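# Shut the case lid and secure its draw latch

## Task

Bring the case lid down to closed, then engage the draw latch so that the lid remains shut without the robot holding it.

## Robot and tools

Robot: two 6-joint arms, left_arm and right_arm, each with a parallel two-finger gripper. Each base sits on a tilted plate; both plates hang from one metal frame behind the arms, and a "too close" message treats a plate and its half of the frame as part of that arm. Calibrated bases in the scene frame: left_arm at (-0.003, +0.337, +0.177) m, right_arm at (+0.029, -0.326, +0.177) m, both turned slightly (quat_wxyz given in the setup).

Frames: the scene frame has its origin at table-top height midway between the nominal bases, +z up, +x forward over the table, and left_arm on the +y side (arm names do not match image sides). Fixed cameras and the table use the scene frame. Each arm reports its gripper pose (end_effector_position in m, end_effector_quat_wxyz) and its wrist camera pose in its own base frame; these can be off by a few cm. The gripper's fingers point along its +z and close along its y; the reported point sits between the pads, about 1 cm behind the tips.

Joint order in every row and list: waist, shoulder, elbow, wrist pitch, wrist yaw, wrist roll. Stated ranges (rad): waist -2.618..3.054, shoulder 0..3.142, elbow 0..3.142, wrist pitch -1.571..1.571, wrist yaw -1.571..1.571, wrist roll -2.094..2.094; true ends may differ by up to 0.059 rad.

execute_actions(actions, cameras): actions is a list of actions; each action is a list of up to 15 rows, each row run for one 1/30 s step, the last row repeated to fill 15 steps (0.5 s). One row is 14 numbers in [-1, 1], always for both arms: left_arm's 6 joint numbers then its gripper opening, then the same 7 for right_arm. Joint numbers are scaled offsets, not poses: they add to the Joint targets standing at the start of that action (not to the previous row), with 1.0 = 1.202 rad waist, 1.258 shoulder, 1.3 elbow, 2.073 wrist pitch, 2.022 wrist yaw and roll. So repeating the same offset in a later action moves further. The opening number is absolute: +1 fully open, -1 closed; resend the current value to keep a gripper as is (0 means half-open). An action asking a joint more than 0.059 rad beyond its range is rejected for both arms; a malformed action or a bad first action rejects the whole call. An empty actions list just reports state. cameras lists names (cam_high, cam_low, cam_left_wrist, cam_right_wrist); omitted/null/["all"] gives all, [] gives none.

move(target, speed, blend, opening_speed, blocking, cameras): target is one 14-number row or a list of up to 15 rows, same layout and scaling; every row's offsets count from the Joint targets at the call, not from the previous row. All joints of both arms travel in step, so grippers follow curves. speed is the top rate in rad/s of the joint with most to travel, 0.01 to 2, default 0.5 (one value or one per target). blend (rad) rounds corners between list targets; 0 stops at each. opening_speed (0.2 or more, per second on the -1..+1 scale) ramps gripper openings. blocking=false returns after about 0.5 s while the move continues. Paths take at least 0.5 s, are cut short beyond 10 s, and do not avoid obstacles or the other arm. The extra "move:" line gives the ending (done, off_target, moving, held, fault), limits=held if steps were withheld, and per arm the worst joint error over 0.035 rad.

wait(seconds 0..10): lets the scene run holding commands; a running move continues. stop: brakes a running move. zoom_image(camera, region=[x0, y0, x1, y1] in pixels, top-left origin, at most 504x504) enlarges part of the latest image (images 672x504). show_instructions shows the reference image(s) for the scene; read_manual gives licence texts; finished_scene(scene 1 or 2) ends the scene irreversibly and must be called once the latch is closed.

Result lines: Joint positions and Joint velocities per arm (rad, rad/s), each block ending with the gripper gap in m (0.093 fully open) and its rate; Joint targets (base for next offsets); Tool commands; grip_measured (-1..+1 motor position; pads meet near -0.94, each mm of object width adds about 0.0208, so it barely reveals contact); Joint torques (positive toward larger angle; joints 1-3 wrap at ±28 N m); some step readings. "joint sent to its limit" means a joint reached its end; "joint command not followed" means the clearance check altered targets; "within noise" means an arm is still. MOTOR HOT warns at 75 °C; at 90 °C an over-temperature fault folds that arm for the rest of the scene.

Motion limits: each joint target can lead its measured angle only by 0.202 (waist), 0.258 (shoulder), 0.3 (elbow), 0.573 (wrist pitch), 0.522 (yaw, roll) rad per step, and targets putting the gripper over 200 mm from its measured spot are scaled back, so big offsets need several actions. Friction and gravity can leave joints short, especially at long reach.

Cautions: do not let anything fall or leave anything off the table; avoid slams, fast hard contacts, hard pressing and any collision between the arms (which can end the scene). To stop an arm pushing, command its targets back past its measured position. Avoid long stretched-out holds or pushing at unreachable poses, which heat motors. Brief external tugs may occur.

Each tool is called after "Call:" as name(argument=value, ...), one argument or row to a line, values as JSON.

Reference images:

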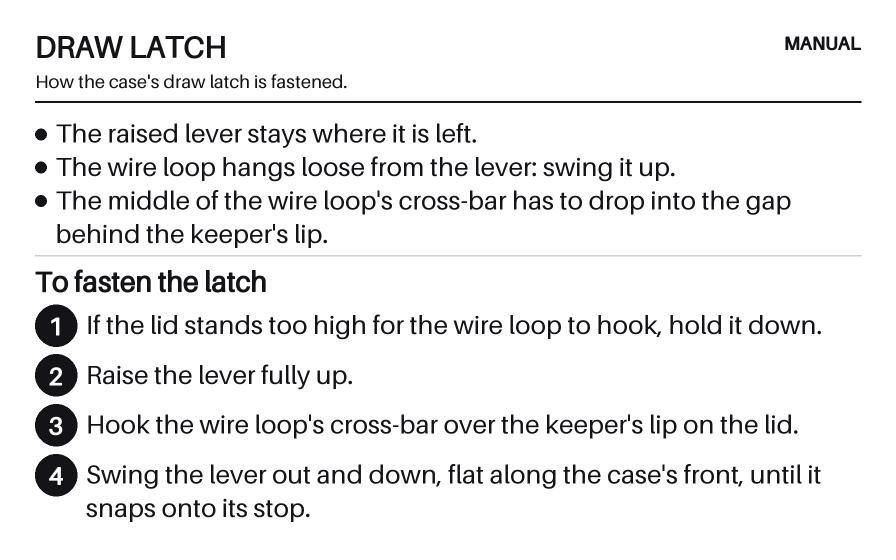

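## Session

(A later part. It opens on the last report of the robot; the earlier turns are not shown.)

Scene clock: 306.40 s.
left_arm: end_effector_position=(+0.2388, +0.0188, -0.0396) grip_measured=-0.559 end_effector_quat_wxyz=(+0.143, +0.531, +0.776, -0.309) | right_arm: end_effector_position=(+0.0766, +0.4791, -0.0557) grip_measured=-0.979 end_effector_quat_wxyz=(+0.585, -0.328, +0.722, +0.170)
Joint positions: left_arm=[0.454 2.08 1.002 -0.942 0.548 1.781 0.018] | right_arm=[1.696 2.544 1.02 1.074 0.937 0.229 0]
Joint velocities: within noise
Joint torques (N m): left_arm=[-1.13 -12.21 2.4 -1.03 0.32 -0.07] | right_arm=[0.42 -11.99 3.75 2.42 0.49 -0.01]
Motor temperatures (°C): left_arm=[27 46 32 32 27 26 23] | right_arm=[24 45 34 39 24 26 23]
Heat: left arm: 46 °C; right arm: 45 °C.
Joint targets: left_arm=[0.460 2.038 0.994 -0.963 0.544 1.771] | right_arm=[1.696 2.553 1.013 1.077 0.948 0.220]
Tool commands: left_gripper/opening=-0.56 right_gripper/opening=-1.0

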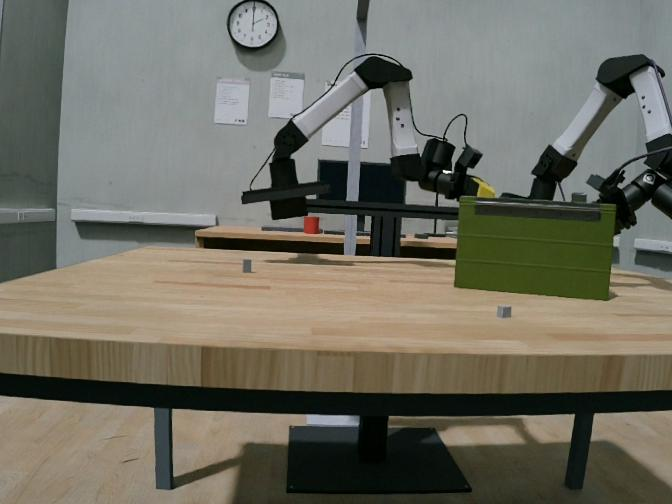

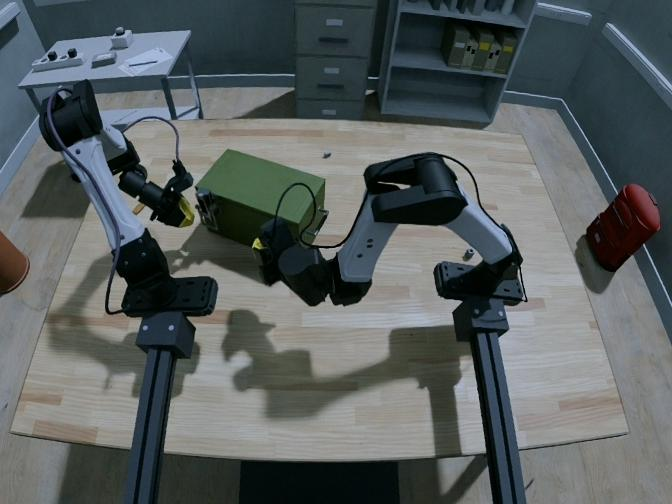

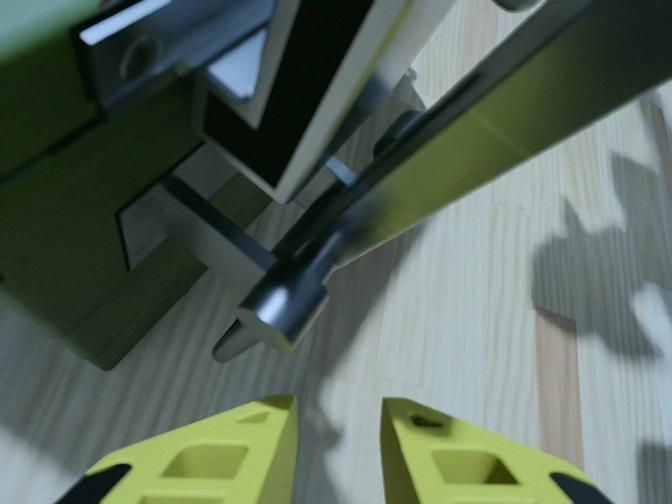

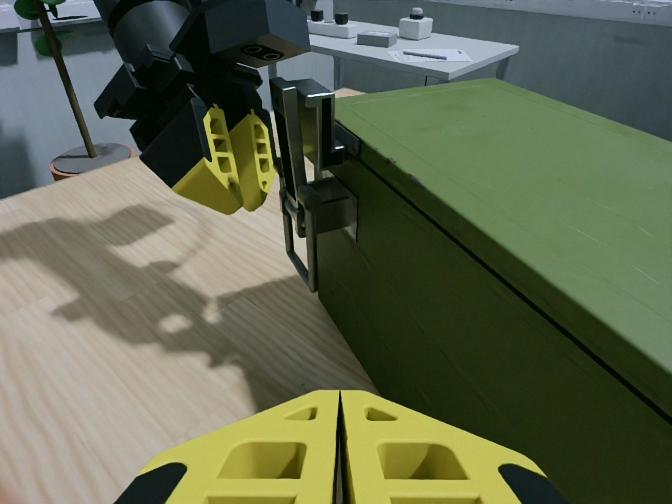

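Call:
zoom_image(
  camera="cam_right_wrist",
  region=[190, 90, 350, 250],
)

Call:
zoom_image(
  camera="cam_left_wrist",
  region=[50, 50, 550, 500],
)

Scaled by 3.150 from the camera's 672x504 image, which has a finer 960x720 frame.

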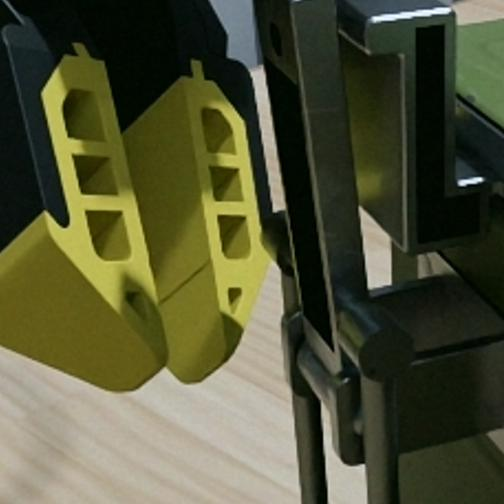

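Scaled by 1.008 from the camera's 672x504 image, which has a finer 960x720 frame.

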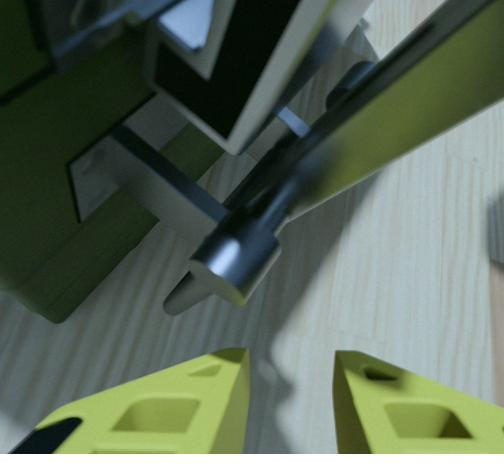

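Call:
move(
  target=[0.003,0.07,0.111,-0.035,0.005,0.153,-0.56,0,0,0,0,0,0,-1],
  speed=0.4,
  cameras=["cam_left_wrist","cam_right_wrist"],
)

Call:
zoom_image(
  camera="cam_right_wrist",
  region=[160, 60, 400, 310],
)

Scene clock: 384.80 s.
left_arm: end_effector_position=(+0.2611, +0.0306, -0.0303) grip_measured=-0.559 end_effector_quat_wxyz=(+0.189, +0.637, +0.693, -0.279) | right_arm: end_effector_position=(+0.0766, +0.4791, -0.0557) grip_measured=-0.979 end_effector_quat_wxyz=(+0.585, -0.328, +0.722, +0.170)
Joint positions: left_arm=[0.457 2.112 1.118 -1.013 0.548 2.068 0.018] | right_arm=[1.696 2.544 1.02 1.074 0.937 0.229 0]
Joint velocities: within noise
Joint torques (N m): left_arm=[-1.16 -7.79 5.6 -1.04 0.42 0.14] | right_arm=[0.4 -11.99 3.74 2.42 0.5 -0.01]
Motor temperatures (°C): left_arm=[27 52 30 31 27 26 23] | right_arm=[24 46 34 41 24 26 23]
Heat: left arm: 52 °C; right arm: 46 °C.
Joint targets: left_arm=[0.463 2.125 1.139 -1.036 0.554 2.080] | right_arm=[1.696 2.553 1.013 1.077 0.948 0.220]
move: done
Images, in order (width x height): cam_left_wrist 672x504, cam_right_wrist 672x504.

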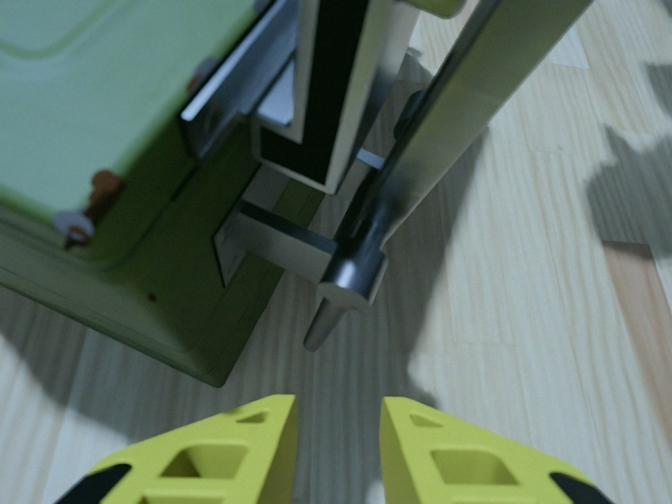

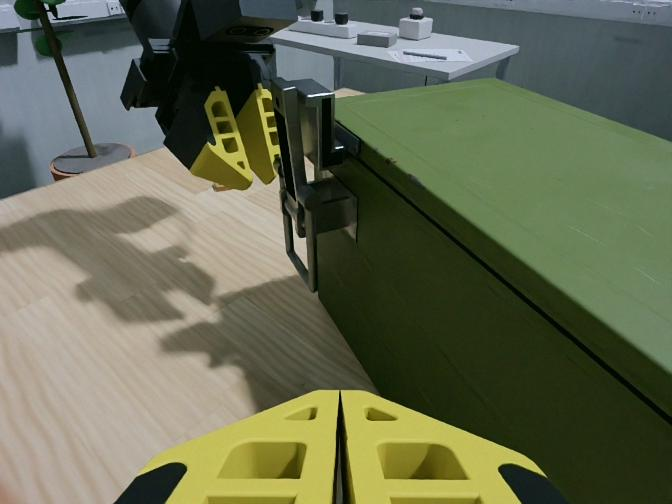

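Scaled by 2.016 from the camera's 672x504 image, which has a finer 960x720 frame.

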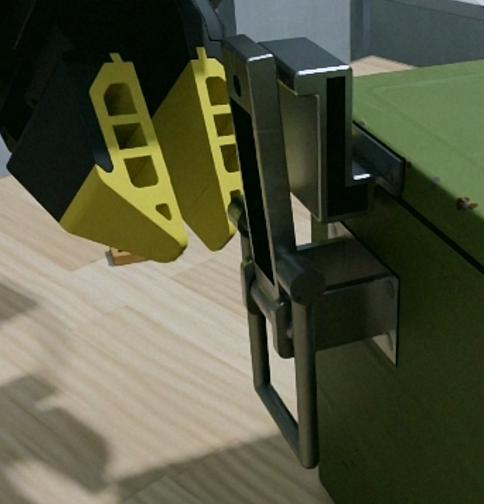

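Call:
move(
  target=[-0.067,0.033,-0.094,0.104,0.016,0,-0.56,0,0,0,0,0,0,-1],
  speed=0.15,
  cameras=["cam_left_wrist","cam_right_wrist"],
)

Call:
zoom_image(
  camera="cam_right_wrist",
  region=[160, 60, 400, 310],
)

Scene clock: 390.50 s.
left_arm: end_effector_position=(+0.2575, +0.0061, -0.0585) grip_measured=-0.559 end_effector_quat_wxyz=(+0.202, +0.659, +0.670, -0.275) | right_arm: end_effector_position=(+0.0766, +0.4792, -0.0556) grip_measured=-0.979 end_effector_quat_wxyz=(+0.585, -0.327, +0.722, +0.171)
Joint positions: left_arm=[0.393 2.152 1.026 -0.848 0.585 2.07 0.018] | right_arm=[1.696 2.544 1.02 1.075 0.937 0.229 0]
Joint velocities: within noise
Joint torques (N m): left_arm=[-2.63 -7.38 2.17 -0.34 0.41 0.14] | right_arm=[0.4 -12 3.75 2.42 0.49 -0.01]
Motor temperatures (°C): left_arm=[27 51 30 31 27 26 23] | right_arm=[24 47 34 41 24 26 23]
Heat: left arm: 51 °C; right arm: 47 °C.
Joint targets: left_arm=[0.383 2.167 1.016 -0.820 0.586 2.080] | right_arm=[1.696 2.553 1.013 1.077 0.948 0.220]
move: done
Images, in order (width x height): cam_left_wrist 672x504, cam_right_wrist 672x504.

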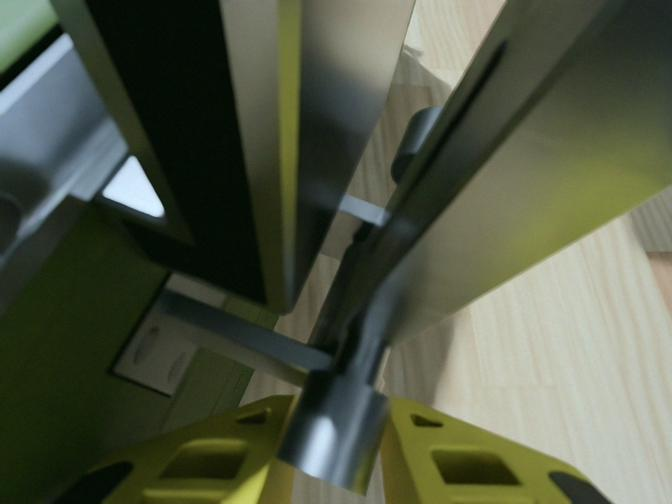

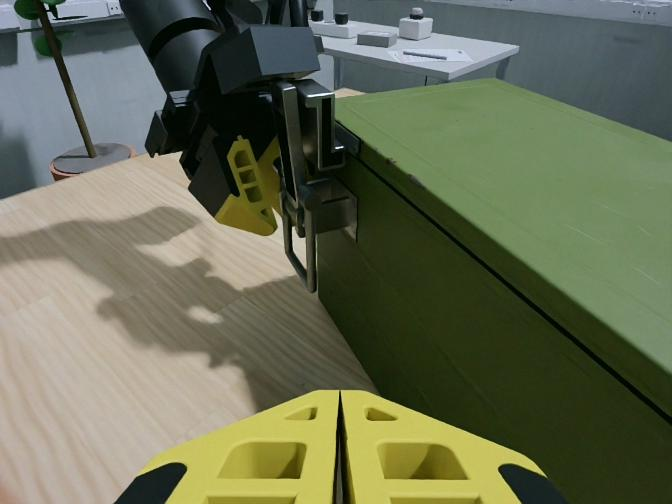

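Scaled by 2.016 from the camera's 672x504 image, which has a finer 960x720 frame.

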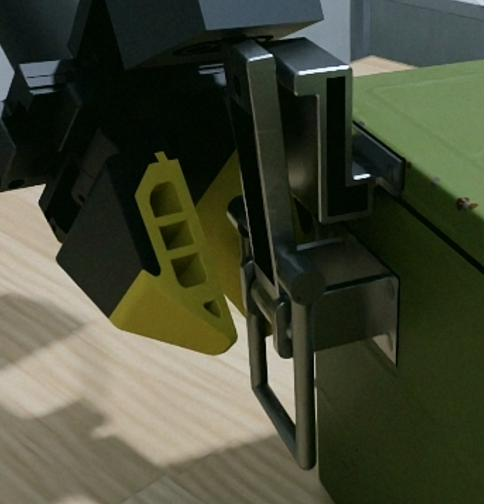

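Call:
move(
  target=[0.048,-0.084,-0.056,0,-0.017,-0.153,-0.56,0,0,0,0,0,0,-1],
  speed=0.2,
  cameras=["cam_left_wrist","cam_right_wrist"],
)

Call:
zoom_image(
  camera="cam_right_wrist",
  region=[160, 60, 400, 310],
)

Scene clock: 401.33 s.
left_arm: end_effector_position=(+0.2400, +0.0125, -0.0572) grip_measured=-0.559 end_effector_quat_wxyz=(+0.156, +0.544, +0.770, -0.295) | right_arm: end_effector_position=(+0.0766, +0.4792, -0.0556) grip_measured=-0.979 end_effector_quat_wxyz=(+0.585, -0.327, +0.722, +0.171)
Joint positions: left_arm=[0.434 2.103 0.953 -0.827 0.56 1.782 0.018] | right_arm=[1.696 2.544 1.02 1.075 0.937 0.229 0]
Joint velocities: within noise
Joint torques (N m): left_arm=[-1.14 -12.05 2.02 -0.6 0.3 -0.08] | right_arm=[0.4 -11.99 3.74 2.42 0.49 -0.01]
Motor temperatures (°C): left_arm=[27 50 30 31 27 26 23] | right_arm=[24 47 34 41 24 26 23]
Heat: left arm: 50 °C; right arm: 47 °C.
Joint targets: left_arm=[0.440 2.061 0.944 -0.820 0.552 1.771] | right_arm=[1.696 2.553 1.013 1.077 0.948 0.220]
move: off_target (left_arm); left_arm: the shoulder is farthest, 0.042 rad from its target
Images, in order (width x height): cam_left_wrist 672x504, cam_right_wrist 672x504.

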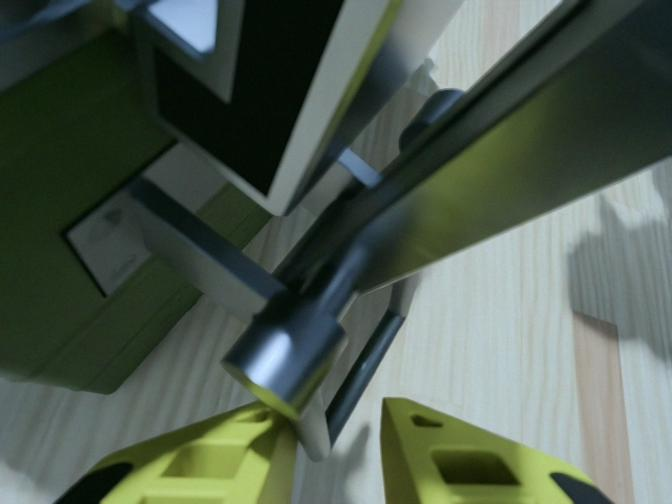

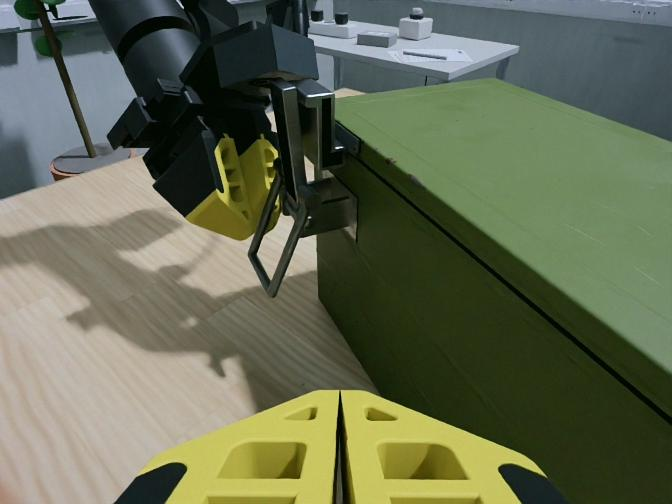

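Scaled by 2.016 from the camera's 672x504 image, which has a finer 960x720 frame.

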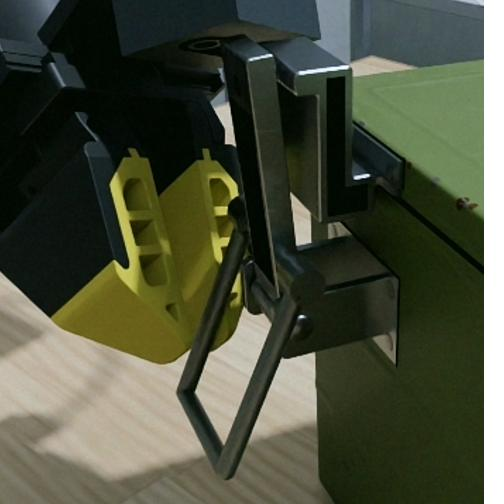

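Call:
move(
  target=[
    [0.034,-0.068,-0.035,-0.052,-0.008,-0.246,-0.56,0,0,0,0,0,0,-1],
    [0.038,-0.139,-0.041,-0.092,-0.009,-0.503,-0.56,0,0,0,0,0,0,-1],
  ],
  speed=0.35,
  blend=0.05,
  cameras=["cam_left_wrist","cam_right_wrist"],
)

Call:
zoom_image(
  camera="cam_right_wrist",
  region=[160, 60, 400, 310],
)

Scene clock: 408.93 s.
left_arm: end_effector_position=(+0.2190, +0.0178, -0.0168) grip_measured=-0.559 end_effector_quat_wxyz=(-0.010, +0.080, +0.942, -0.325) | right_arm: end_effector_position=(+0.0766, +0.4792, -0.0556) grip_measured=-0.979 end_effector_quat_wxyz=(+0.585, -0.327, +0.722, +0.171)
Joint positions: left_arm=[0.481 1.924 0.903 -0.964 0.533 0.766 0.018] | right_arm=[1.696 2.544 1.02 1.075 0.937 0.229 0]
Joint velocities: within noise
Joint torques (N m): left_arm=[-1.1 -10.82 2.36 -1.21 0.36 -0.06] | right_arm=[0.4 -12 3.75 2.42 0.49 -0.01]
Motor temperatures (°C): left_arm=[27 51 30 31 27 26 23] | right_arm=[24 47 34 41 24 26 23]
Heat: left arm: 51 °C; right arm: 47 °C.
Joint targets: left_arm=[0.486 1.887 0.890 -1.011 0.534 0.754] | right_arm=[1.696 2.553 1.013 1.077 0.948 0.220]
move: off_target (left_arm); left_arm: the wrist pitch is farthest, 0.047 rad from its target
Images, in order (width x height): cam_left_wrist 672x504, cam_right_wrist 672x504.

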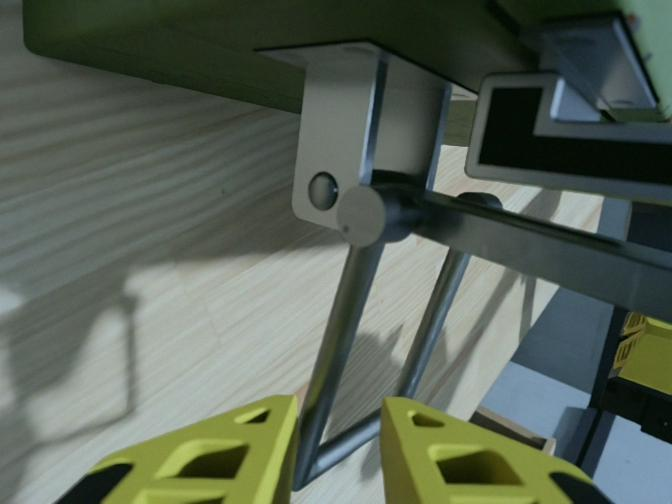

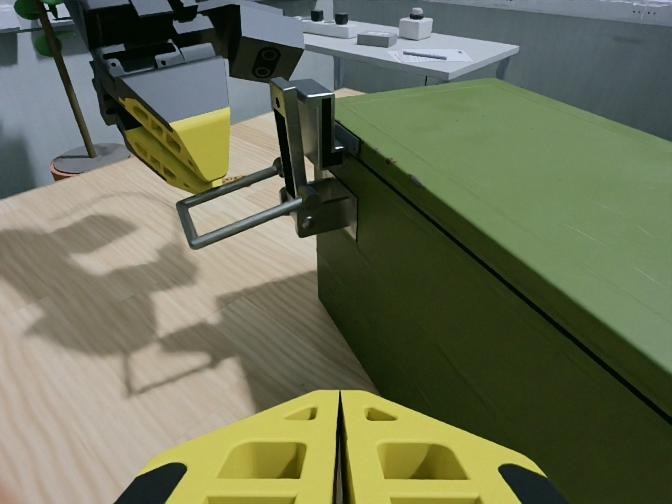

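Scaled by 2.016 from the camera's 672x504 image, which has a finer 960x720 frame.

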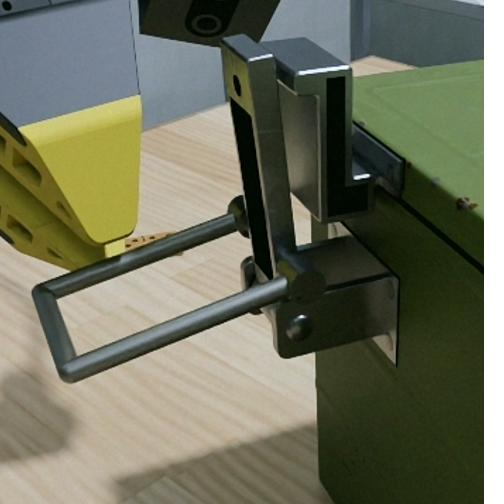

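Call:
move(
  target=[
    [-0.036,-0.048,0.042,-0.043,0.014,-0.268,-0.56,0,0,0,0,0,0,-1],
    [-0.082,-0.060,0.09,-0.066,0.025,-0.551,-0.56,0,0,0,0,0,0,-1],
  ],
  speed=0.35,
  blend=0.05,
  cameras=["cam_left_wrist","cam_right_wrist"],
)

Call:
zoom_image(
  camera="cam_right_wrist",
  region=[160, 60, 400, 310],
)

Scene clock: 420.63 s.
left_arm: end_effector_position=(+0.2282, -0.0037, +0.0236) grip_measured=-0.559 end_effector_quat_wxyz=(-0.193, -0.396, +0.853, -0.281) | right_arm: end_effector_position=(+0.0766, +0.4792, -0.0556) grip_measured=-0.979 end_effector_quat_wxyz=(+0.585, -0.327, +0.722, +0.171)
Joint positions: left_arm=[0.395 1.846 0.984 -1.127 0.573 -0.349 0.018] | right_arm=[1.696 2.544 1.02 1.075 0.937 0.229 0]
Joint velocities: within noise
Joint torques (N m): left_arm=[-2.24 -10.63 6.68 -0.9 0.45 -0.05] | right_arm=[0.4 -12 3.75 2.42 0.49 -0.01]
Motor temperatures (°C): left_arm=[27 51 30 31 27 26 23] | right_arm=[24 47 34 41 24 26 23]
Heat: left arm: 51 °C; right arm: 47 °C.
Joint targets: left_arm=[0.387 1.811 1.008 -1.147 0.584 -0.361] | right_arm=[1.696 2.553 1.013 1.077 0.948 0.220]
move: done
Images, in order (width x height): cam_left_wrist 672x504, cam_right_wrist 672x504.

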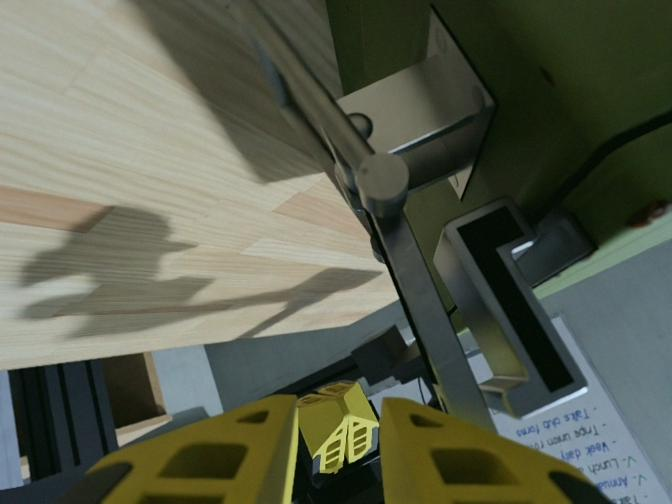

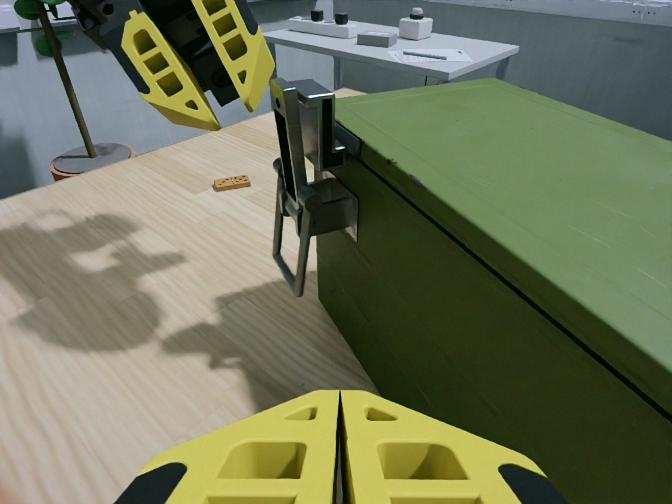

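Scaled by 2.016 from the camera's 672x504 image, which has a finer 960x720 frame.

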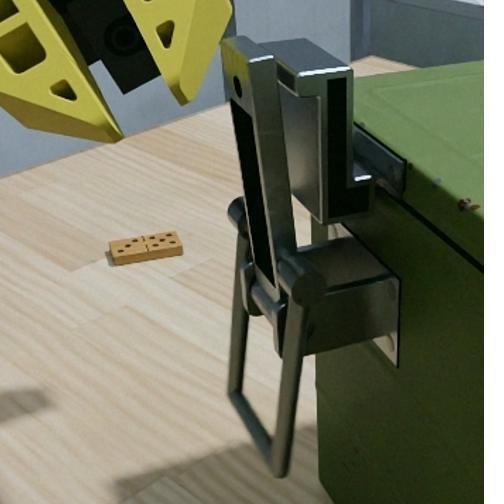

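Call:
move(
  target=[
    [0.058,-0.033,0.076,-0.087,-0.014,0,-0.56,0,0,0,0,0,0,-1],
    [0.062,0.1,0.09,-0.0,-0.015,0.7,-0.56,0,0,0,0,0,0,-1],
  ],
  speed=[0.5,1.2],
  blend=0.05,
  cameras=["cam_right_wrist"],
)

Scene clock: 463.50 s.
left_arm: end_effector_position=(+0.2497, +0.0229, +0.0234) grip_measured=-0.559 end_effector_quat_wxyz=(+0.038, +0.218, +0.917, -0.333) | right_arm: end_effector_position=(+0.0766, +0.4792, -0.0556) grip_measured=-0.979 end_effector_quat_wxyz=(+0.585, -0.327, +0.722, +0.171)
Joint positions: left_arm=[0.455 1.925 1.1 -1.161 0.559 1.042 0.018] | right_arm=[1.696 2.544 1.02 1.075 0.937 0.229 0]
Joint velocities: within noise
Joint torques (N m): left_arm=[-1.09 -7.25 6.83 -0.51 0.32 0.2] | right_arm=[0.4 -11.99 3.75 2.41 0.49 -0.01]
Motor temperatures (°C): left_arm=[27 55 32 30 27 26 23] | right_arm=[24 48 34 42 24 26 23]
Heat: left arm: 55 °C; right arm: 48 °C.
Joint targets: left_arm=[0.462 1.937 1.124 -1.148 0.554 1.055] | right_arm=[1.696 2.553 1.013 1.077 0.948 0.220]
move: done
Images, in order (width x height): cam_right_wrist 672x504.

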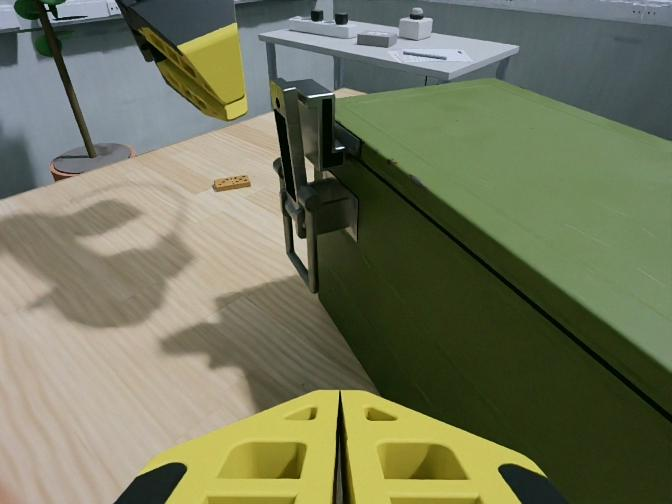

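Call:
move(
  target=[
    [0,0.159,0.012,0.062,0,0.507,-0.56,0,0,0,0,0,0,-1],
    [-0.083,0.203,-0.083,0.181,0.015,0.507,-0.56,0,0,0,0,0,0,-1],
  ],
  speed=[1.0,0.2],
  cameras=["cam_left_wrist","cam_right_wrist"],
)

Call:
zoom_image(
  camera="cam_right_wrist",
  region=[160, 60, 400, 310],
)

Scene clock: 469.87 s.
left_arm: end_effector_position=(+0.2625, +0.0094, -0.0615) grip_measured=-0.559 end_effector_quat_wxyz=(+0.205, +0.661, +0.671, -0.266) | right_arm: end_effector_position=(+0.0766, +0.4792, -0.0556) grip_measured=-0.979 end_effector_quat_wxyz=(+0.585, -0.327, +0.722, +0.171)
Joint positions: left_arm=[0.396 2.161 1.034 -0.829 0.582 2.069 0.018] | right_arm=[1.696 2.544 1.02 1.075 0.937 0.229 0]
Joint velocities: within noise
Joint torques (N m): left_arm=[-4.74 -5.96 1.35 0.04 0.42 0.16] | right_arm=[0.39 -12 3.75 2.41 0.49 -0.01]
Motor temperatures (°C): left_arm=[27 53 32 30 27 26 23] | right_arm=[24 48 34 42 24 26 23]
Heat: left arm: 53 °C; right arm: 48 °C.
Joint targets: left_arm=[0.362 2.192 1.017 -0.772 0.584 2.080] | right_arm=[1.696 2.553 1.013 1.077 0.948 0.220]
move: off_target (left_arm); left_arm: the wrist pitch is farthest, 0.056 rad from its target
Images, in order (width x height): cam_left_wrist 672x504, cam_right_wrist 672x504.

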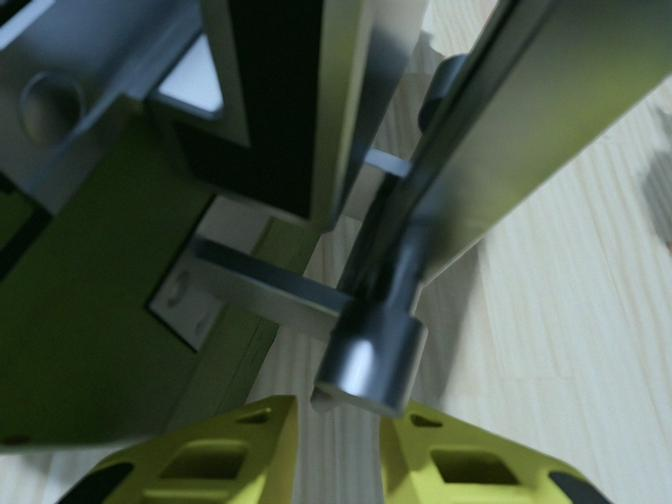

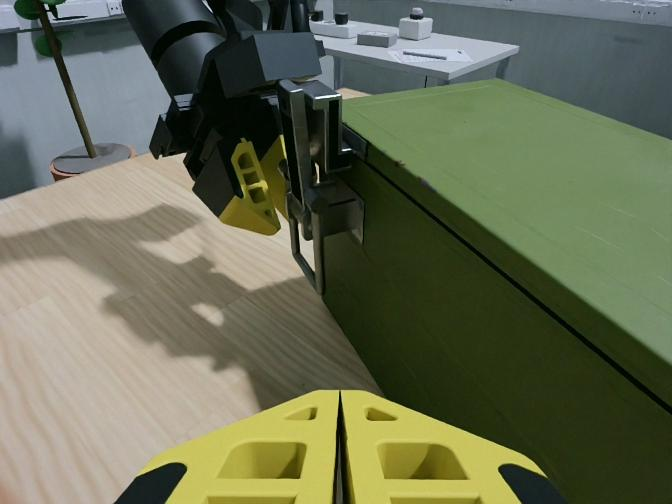

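Scaled by 2.016 from the camera's 672x504 image, which has a finer 960x720 frame.

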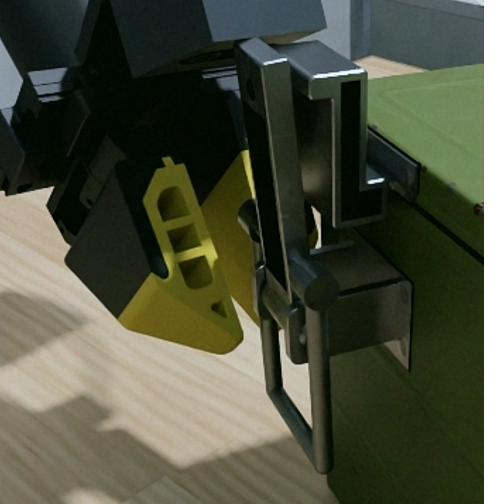

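Call:
move(
  target=[
    [0.07,-0.085,0.085,-0.12,-0.013,0,-0.56,0,0,0,0,0,0,-1],
    [0,-0.025,-0.006,-0.0135,0.004,0,-0.56,0,0,0,0,0,0,-1],
  ],
  speed=[0.3,0.15],
  cameras=["cam_left_wrist","cam_right_wrist"],
)

Call:
zoom_image(
  camera="cam_right_wrist",
  region=[160, 60, 400, 310],
)

Scene clock: 505.43 s.
left_arm: end_effector_position=(+0.2580, +0.0016, -0.0591) grip_measured=-0.559 end_effector_quat_wxyz=(+0.201, +0.668, +0.663, -0.272) | right_arm: end_effector_position=(+0.0766, +0.4792, -0.0556) grip_measured=-0.979 end_effector_quat_wxyz=(+0.585, -0.327, +0.722, +0.171)
Joint positions: left_arm=[0.374 2.146 1.018 -0.834 0.583 2.07 0.018] | right_arm=[1.696 2.544 1.02 1.075 0.937 0.229 0]
Joint velocities: within noise
Joint torques (N m): left_arm=[-2.77 -7.34 2.22 -0.25 0.49 0.12] | right_arm=[0.39 -11.99 3.75 2.41 0.49 -0.01]
Motor temperatures (°C): left_arm=[28 48 31 29 27 26 23] | right_arm=[24 48 34 42 24 26 23]
Heat: left arm: 48 °C; right arm: 48 °C.
Joint targets: left_arm=[0.362 2.160 1.009 -0.800 0.593 2.080] | right_arm=[1.696 2.553 1.013 1.077 0.948 0.220]
move: done
Images, in order (width x height): cam_left_wrist 672x504, cam_right_wrist 672x504.

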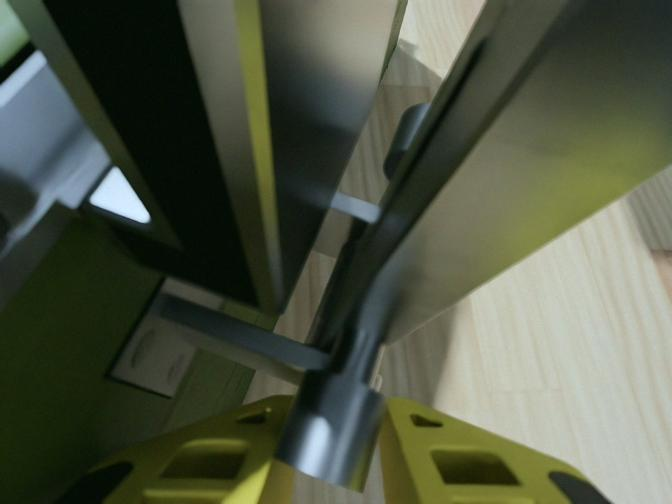

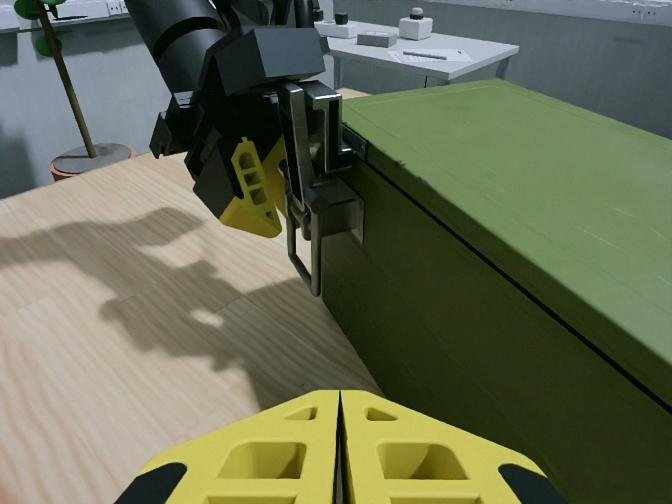

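Scaled by 2.016 from the camera's 672x504 image, which has a finer 960x720 frame.

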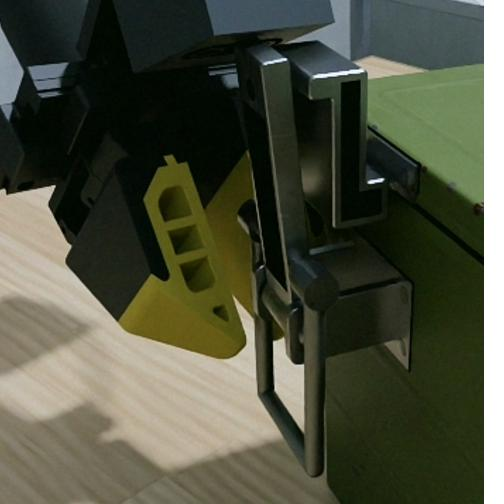

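Call:
move(
  target=[
    [0.05,-0.085,-0.058,-0.005,-0.016,-0.153,-0.56,0,0,0,0,0,0,-1],
    [0.074,-0.135,-0.092,-0.041,-0.0227,-0.399,-0.56,0,0,0,0,0,0,-1],
  ],
  speed=0.3,
  blend=0.05,
  cameras=["cam_left_wrist","cam_right_wrist"],
)

Call:
zoom_image(
  camera="cam_right_wrist",
  region=[160, 60, 400, 310],
)

Scene clock: 512.90 s.
left_arm: end_effector_position=(+0.2281, +0.0109, -0.0451) grip_measured=-0.559 end_effector_quat_wxyz=(+0.079, +0.334, +0.883, -0.320) | right_arm: end_effector_position=(+0.0766, +0.4792, -0.0556) grip_measured=-0.979 end_effector_quat_wxyz=(+0.585, -0.327, +0.722, +0.171)
Joint positions: left_arm=[0.446 2.029 0.901 -0.847 0.554 1.285 0.018] | right_arm=[1.696 2.544 1.02 1.075 0.937 0.229 0]
Joint velocities: within noise
Joint torques (N m): left_arm=[-1.16 -11.22 1.94 -1.11 0.32 -0.06] | right_arm=[0.4 -11.99 3.75 2.42 0.49 -0.01]
Motor temperatures (°C): left_arm=[28 49 30 29 27 26 23] | right_arm=[24 48 34 42 24 26 23]
Heat: left arm: 49 °C; right arm: 48 °C.
Joint targets: left_arm=[0.451 1.991 0.889 -0.885 0.547 1.273] | right_arm=[1.696 2.553 1.013 1.077 0.948 0.220]
move: off_target (left_arm); left_arm: the shoulder is farthest, 0.039 rad from its target
Images, in order (width x height): cam_left_wrist 672x504, cam_right_wrist 672x504.

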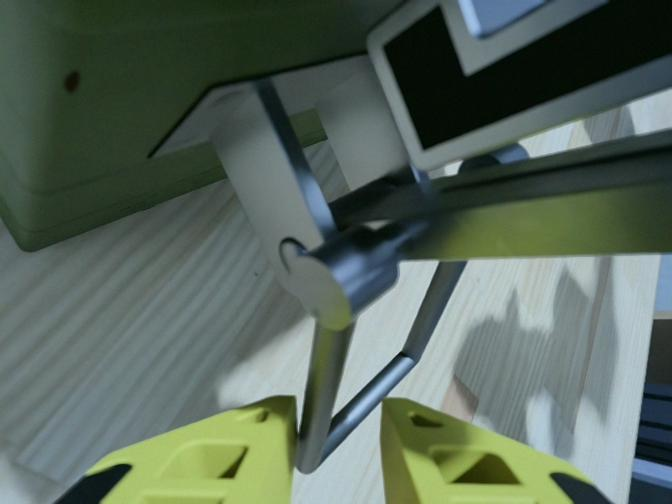

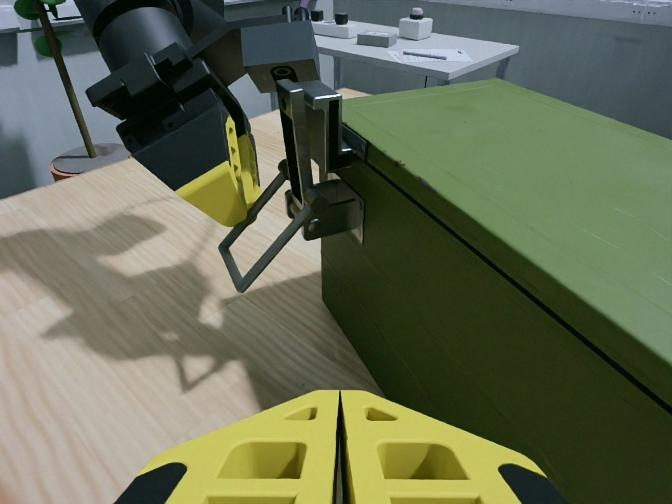

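Scaled by 2.016 from the camera's 672x504 image, which has a finer 960x720 frame.

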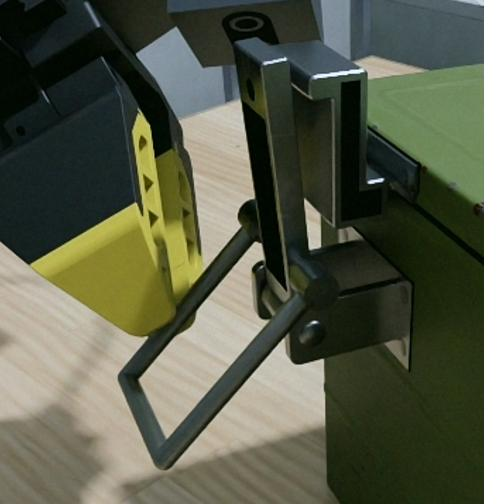

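Call:
move(
  target=[
    [0.003,-0.07,-0.007,-0.043,0,-0.257,-0.56,0,0,0,0,0,0,-1],
    [-0.032,-0.119,0.028,-0.082,0.012,-0.525,-0.56,0,0,0,0,0,0,-1],
  ],
  speed=0.35,
  blend=0.05,
  cameras=["cam_left_wrist","cam_right_wrist"],
)

Call:
zoom_image(
  camera="cam_right_wrist",
  region=[160, 60, 400, 310],
)

Scene clock: 522.90 s.
left_arm: end_effector_position=(+0.2234, +0.0095, -0.0044) grip_measured=-0.559 end_effector_quat_wxyz=(-0.091, -0.146, +0.938, -0.301) | right_arm: end_effector_position=(+0.0766, +0.4792, -0.0556) grip_measured=-0.979 end_effector_quat_wxyz=(+0.585, -0.327, +0.722, +0.171)
Joint positions: left_arm=[0.431 1.875 0.916 -0.994 0.526 0.226 0.018] | right_arm=[1.696 2.544 1.02 1.075 0.937 0.229 0]
Joint velocities: within noise
Joint torques (N m): left_arm=[-3.08 -10.39 4.89 -1.31 0.77 -0.08] | right_arm=[0.4 -11.99 3.75 2.41 0.49 -0.01]
Motor temperatures (°C): left_arm=[28 50 30 30 27 26 23] | right_arm=[24 49 33 43 24 26 23]
Heat: left arm: 50 °C; right arm: 49 °C.
Joint targets: left_arm=[0.413 1.841 0.926 -1.055 0.571 0.212] | right_arm=[1.696 2.553 1.013 1.077 0.948 0.220]
move: off_target (left_arm); left_arm: the wrist pitch is farthest, 0.061 rad from its target
Images, in order (width x height): cam_left_wrist 672x504, cam_right_wrist 672x504.

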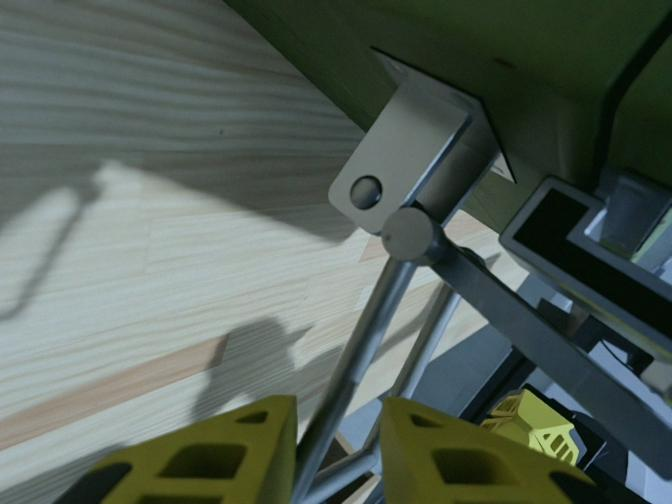

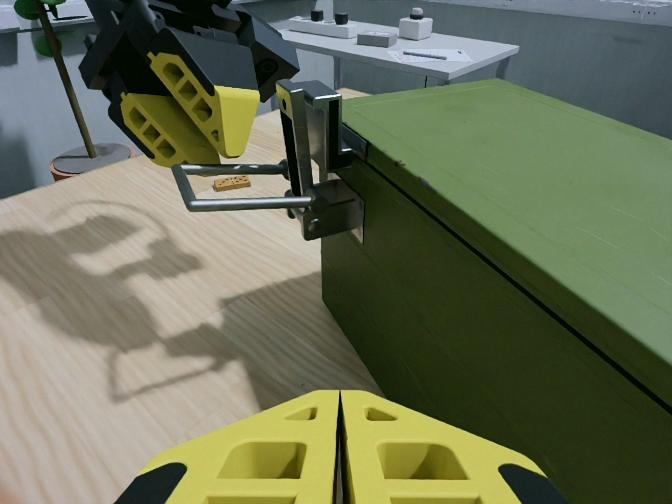

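Scaled by 2.016 from the camera's 672x504 image, which has a finer 960x720 frame.

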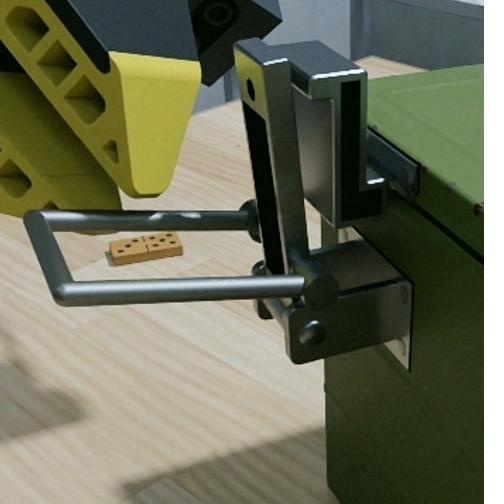

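Call:
move(
  target=[
    [0.074,-0.03,0.077,-0.062,-0.03,0,-0.56,0,0,0,0,0,0,-1],
    [0.156,0.285,0.211,-0.094,0.064,0.39,-0.56,0,0,0,0,0,0,-1],
    [0.249,0.655,0.338,-0.176,0.187,0.926,-0.56,0,0,0,0,0,0,-1],
  ],
  speed=[0.3,0.8,0.8],
  blend=0.05,
  cameras=["cam_left_wrist","cam_right_wrist"],
)

Call:
zoom_image(
  camera="cam_right_wrist",
  region=[160, 60, 400, 310],
)

Scene clock: 681.43 s.
left_arm: end_effector_position=(+0.2558, +0.0396, -0.0583) grip_measured=-0.559 end_effector_quat_wxyz=(+0.291, +0.289, +0.738, -0.536) | right_arm: end_effector_position=(+0.0766, +0.4792, -0.0556) grip_measured=-0.979 end_effector_quat_wxyz=(+0.585, -0.327, +0.722, +0.171)
Joint positions: left_arm=[0.706 2.655 1.355 -1.393 0.939 2.071 0.018] | right_arm=[1.696 2.544 1.02 1.075 0.937 0.229 0]
Joint velocities: within noise
Joint torques (N m): left_arm=[-1.09 -8.79 2.09 -2 0.29 0.21] | right_arm=[0.42 -12 3.75 2.41 0.49 -0.01]
Motor temperatures (°C): left_arm=[28 57 31 31 28 26 23] | right_arm=[24 50 33 44 24 26 23]
Heat: left arm: 57 °C; right arm: 50 °C.
Joint targets: left_arm=[0.712 2.665 1.365 -1.420 0.949 2.084] | right_arm=[1.696 2.553 1.013 1.077 0.948 0.220]
move: done
Images, in order (width x height): cam_left_wrist 672x504, cam_right_wrist 672x504.

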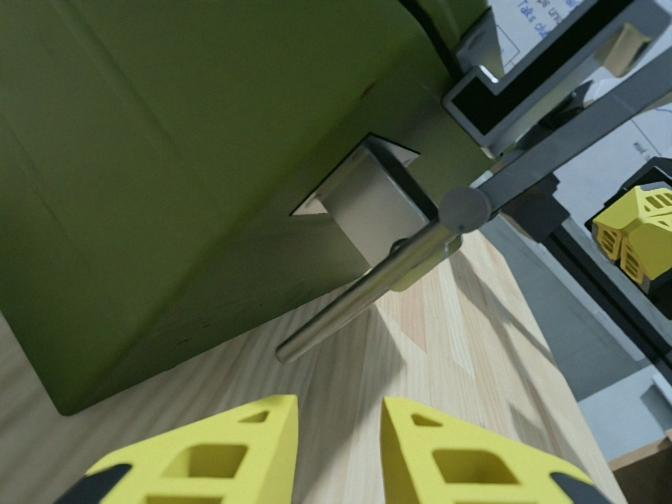

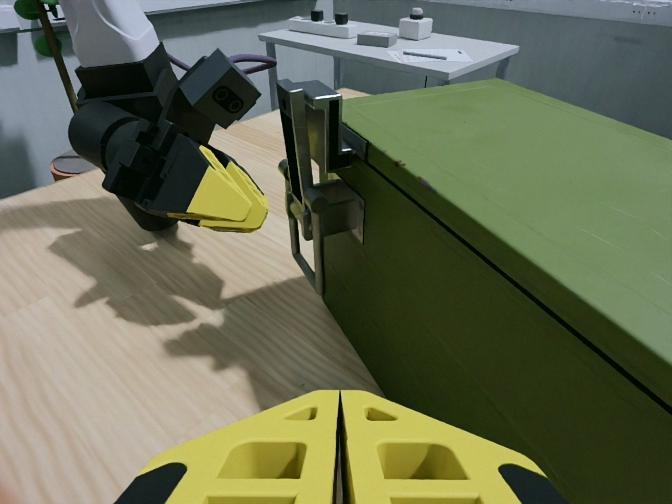

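Scaled by 2.016 from the camera's 672x504 image, which has a finer 960x720 frame.

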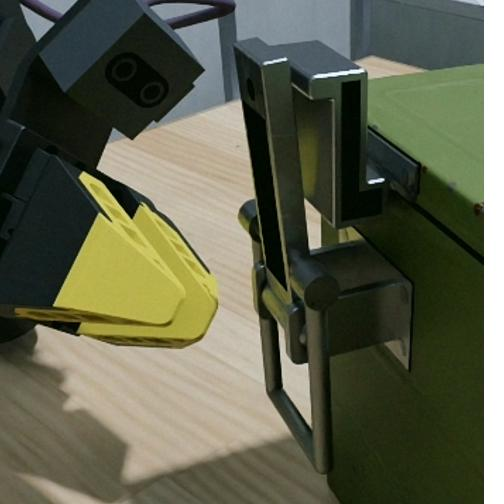

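Call:
move(
  target=[
    [0,0,0,0,0,0,-0.11,0,0,0,0,0,0,-1],
    [-0.112,-0.052,-0.105,0.111,0.057,0,-0.11,0,0,0,0,0,0,-1],
  ],
  speed=0.15,
  cameras=["cam_left_wrist","cam_right_wrist"],
)

Call:
zoom_image(
  camera="cam_right_wrist",
  region=[160, 60, 400, 310],
)

Scene clock: 692.17 s.
left_arm: end_effector_position=(+0.2599, -0.0037, -0.0731) grip_measured=-0.112 end_effector_quat_wxyz=(+0.320, +0.324, +0.721, -0.522) | right_arm: end_effector_position=(+0.0766, +0.4792, -0.0556) grip_measured=-0.979 end_effector_quat_wxyz=(+0.585, -0.327, +0.722, +0.171)
Joint positions: left_arm=[0.584 2.647 1.235 -1.199 1.054 2.072 0.04] | right_arm=[1.696 2.544 1.02 1.075 0.937 0.229 0]
Joint velocities: within noise
Joint torques (N m): left_arm=[-2.28 -13.49 -0.08 -1.38 0.33 0.18] | right_arm=[0.4 -11.99 3.77 2.41 0.49 -0.01]
Motor temperatures (°C): left_arm=[28 57 31 32 28 26 23] | right_arm=[24 51 33 44 24 26 23]
Heat: left arm: 57 °C; right arm: 51 °C.
Joint targets: left_arm=[0.578 2.600 1.228 -1.190 1.064 2.084] | right_arm=[1.696 2.553 1.013 1.077 0.948 0.220]
move: off_target (left_arm); left_arm: the shoulder is farthest, 0.047 rad from its target
Images, in order (width x height): cam_left_wrist 672x504, cam_right_wrist 672x504.

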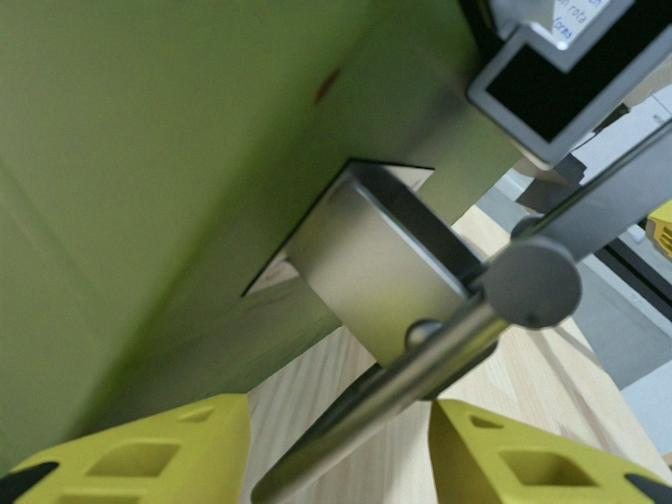

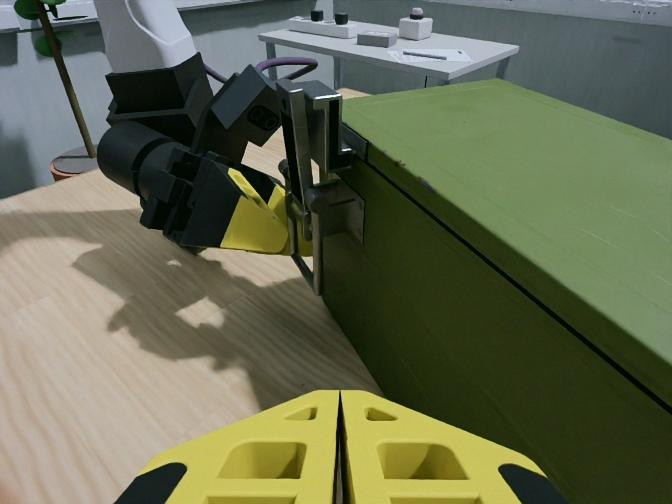

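Scaled by 2.016 from the camera's 672x504 image, which has a finer 960x720 frame.

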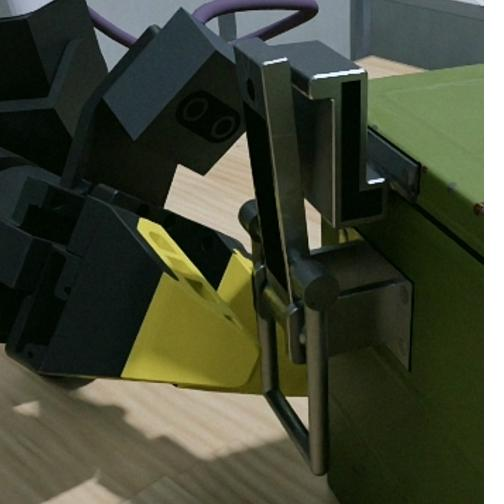

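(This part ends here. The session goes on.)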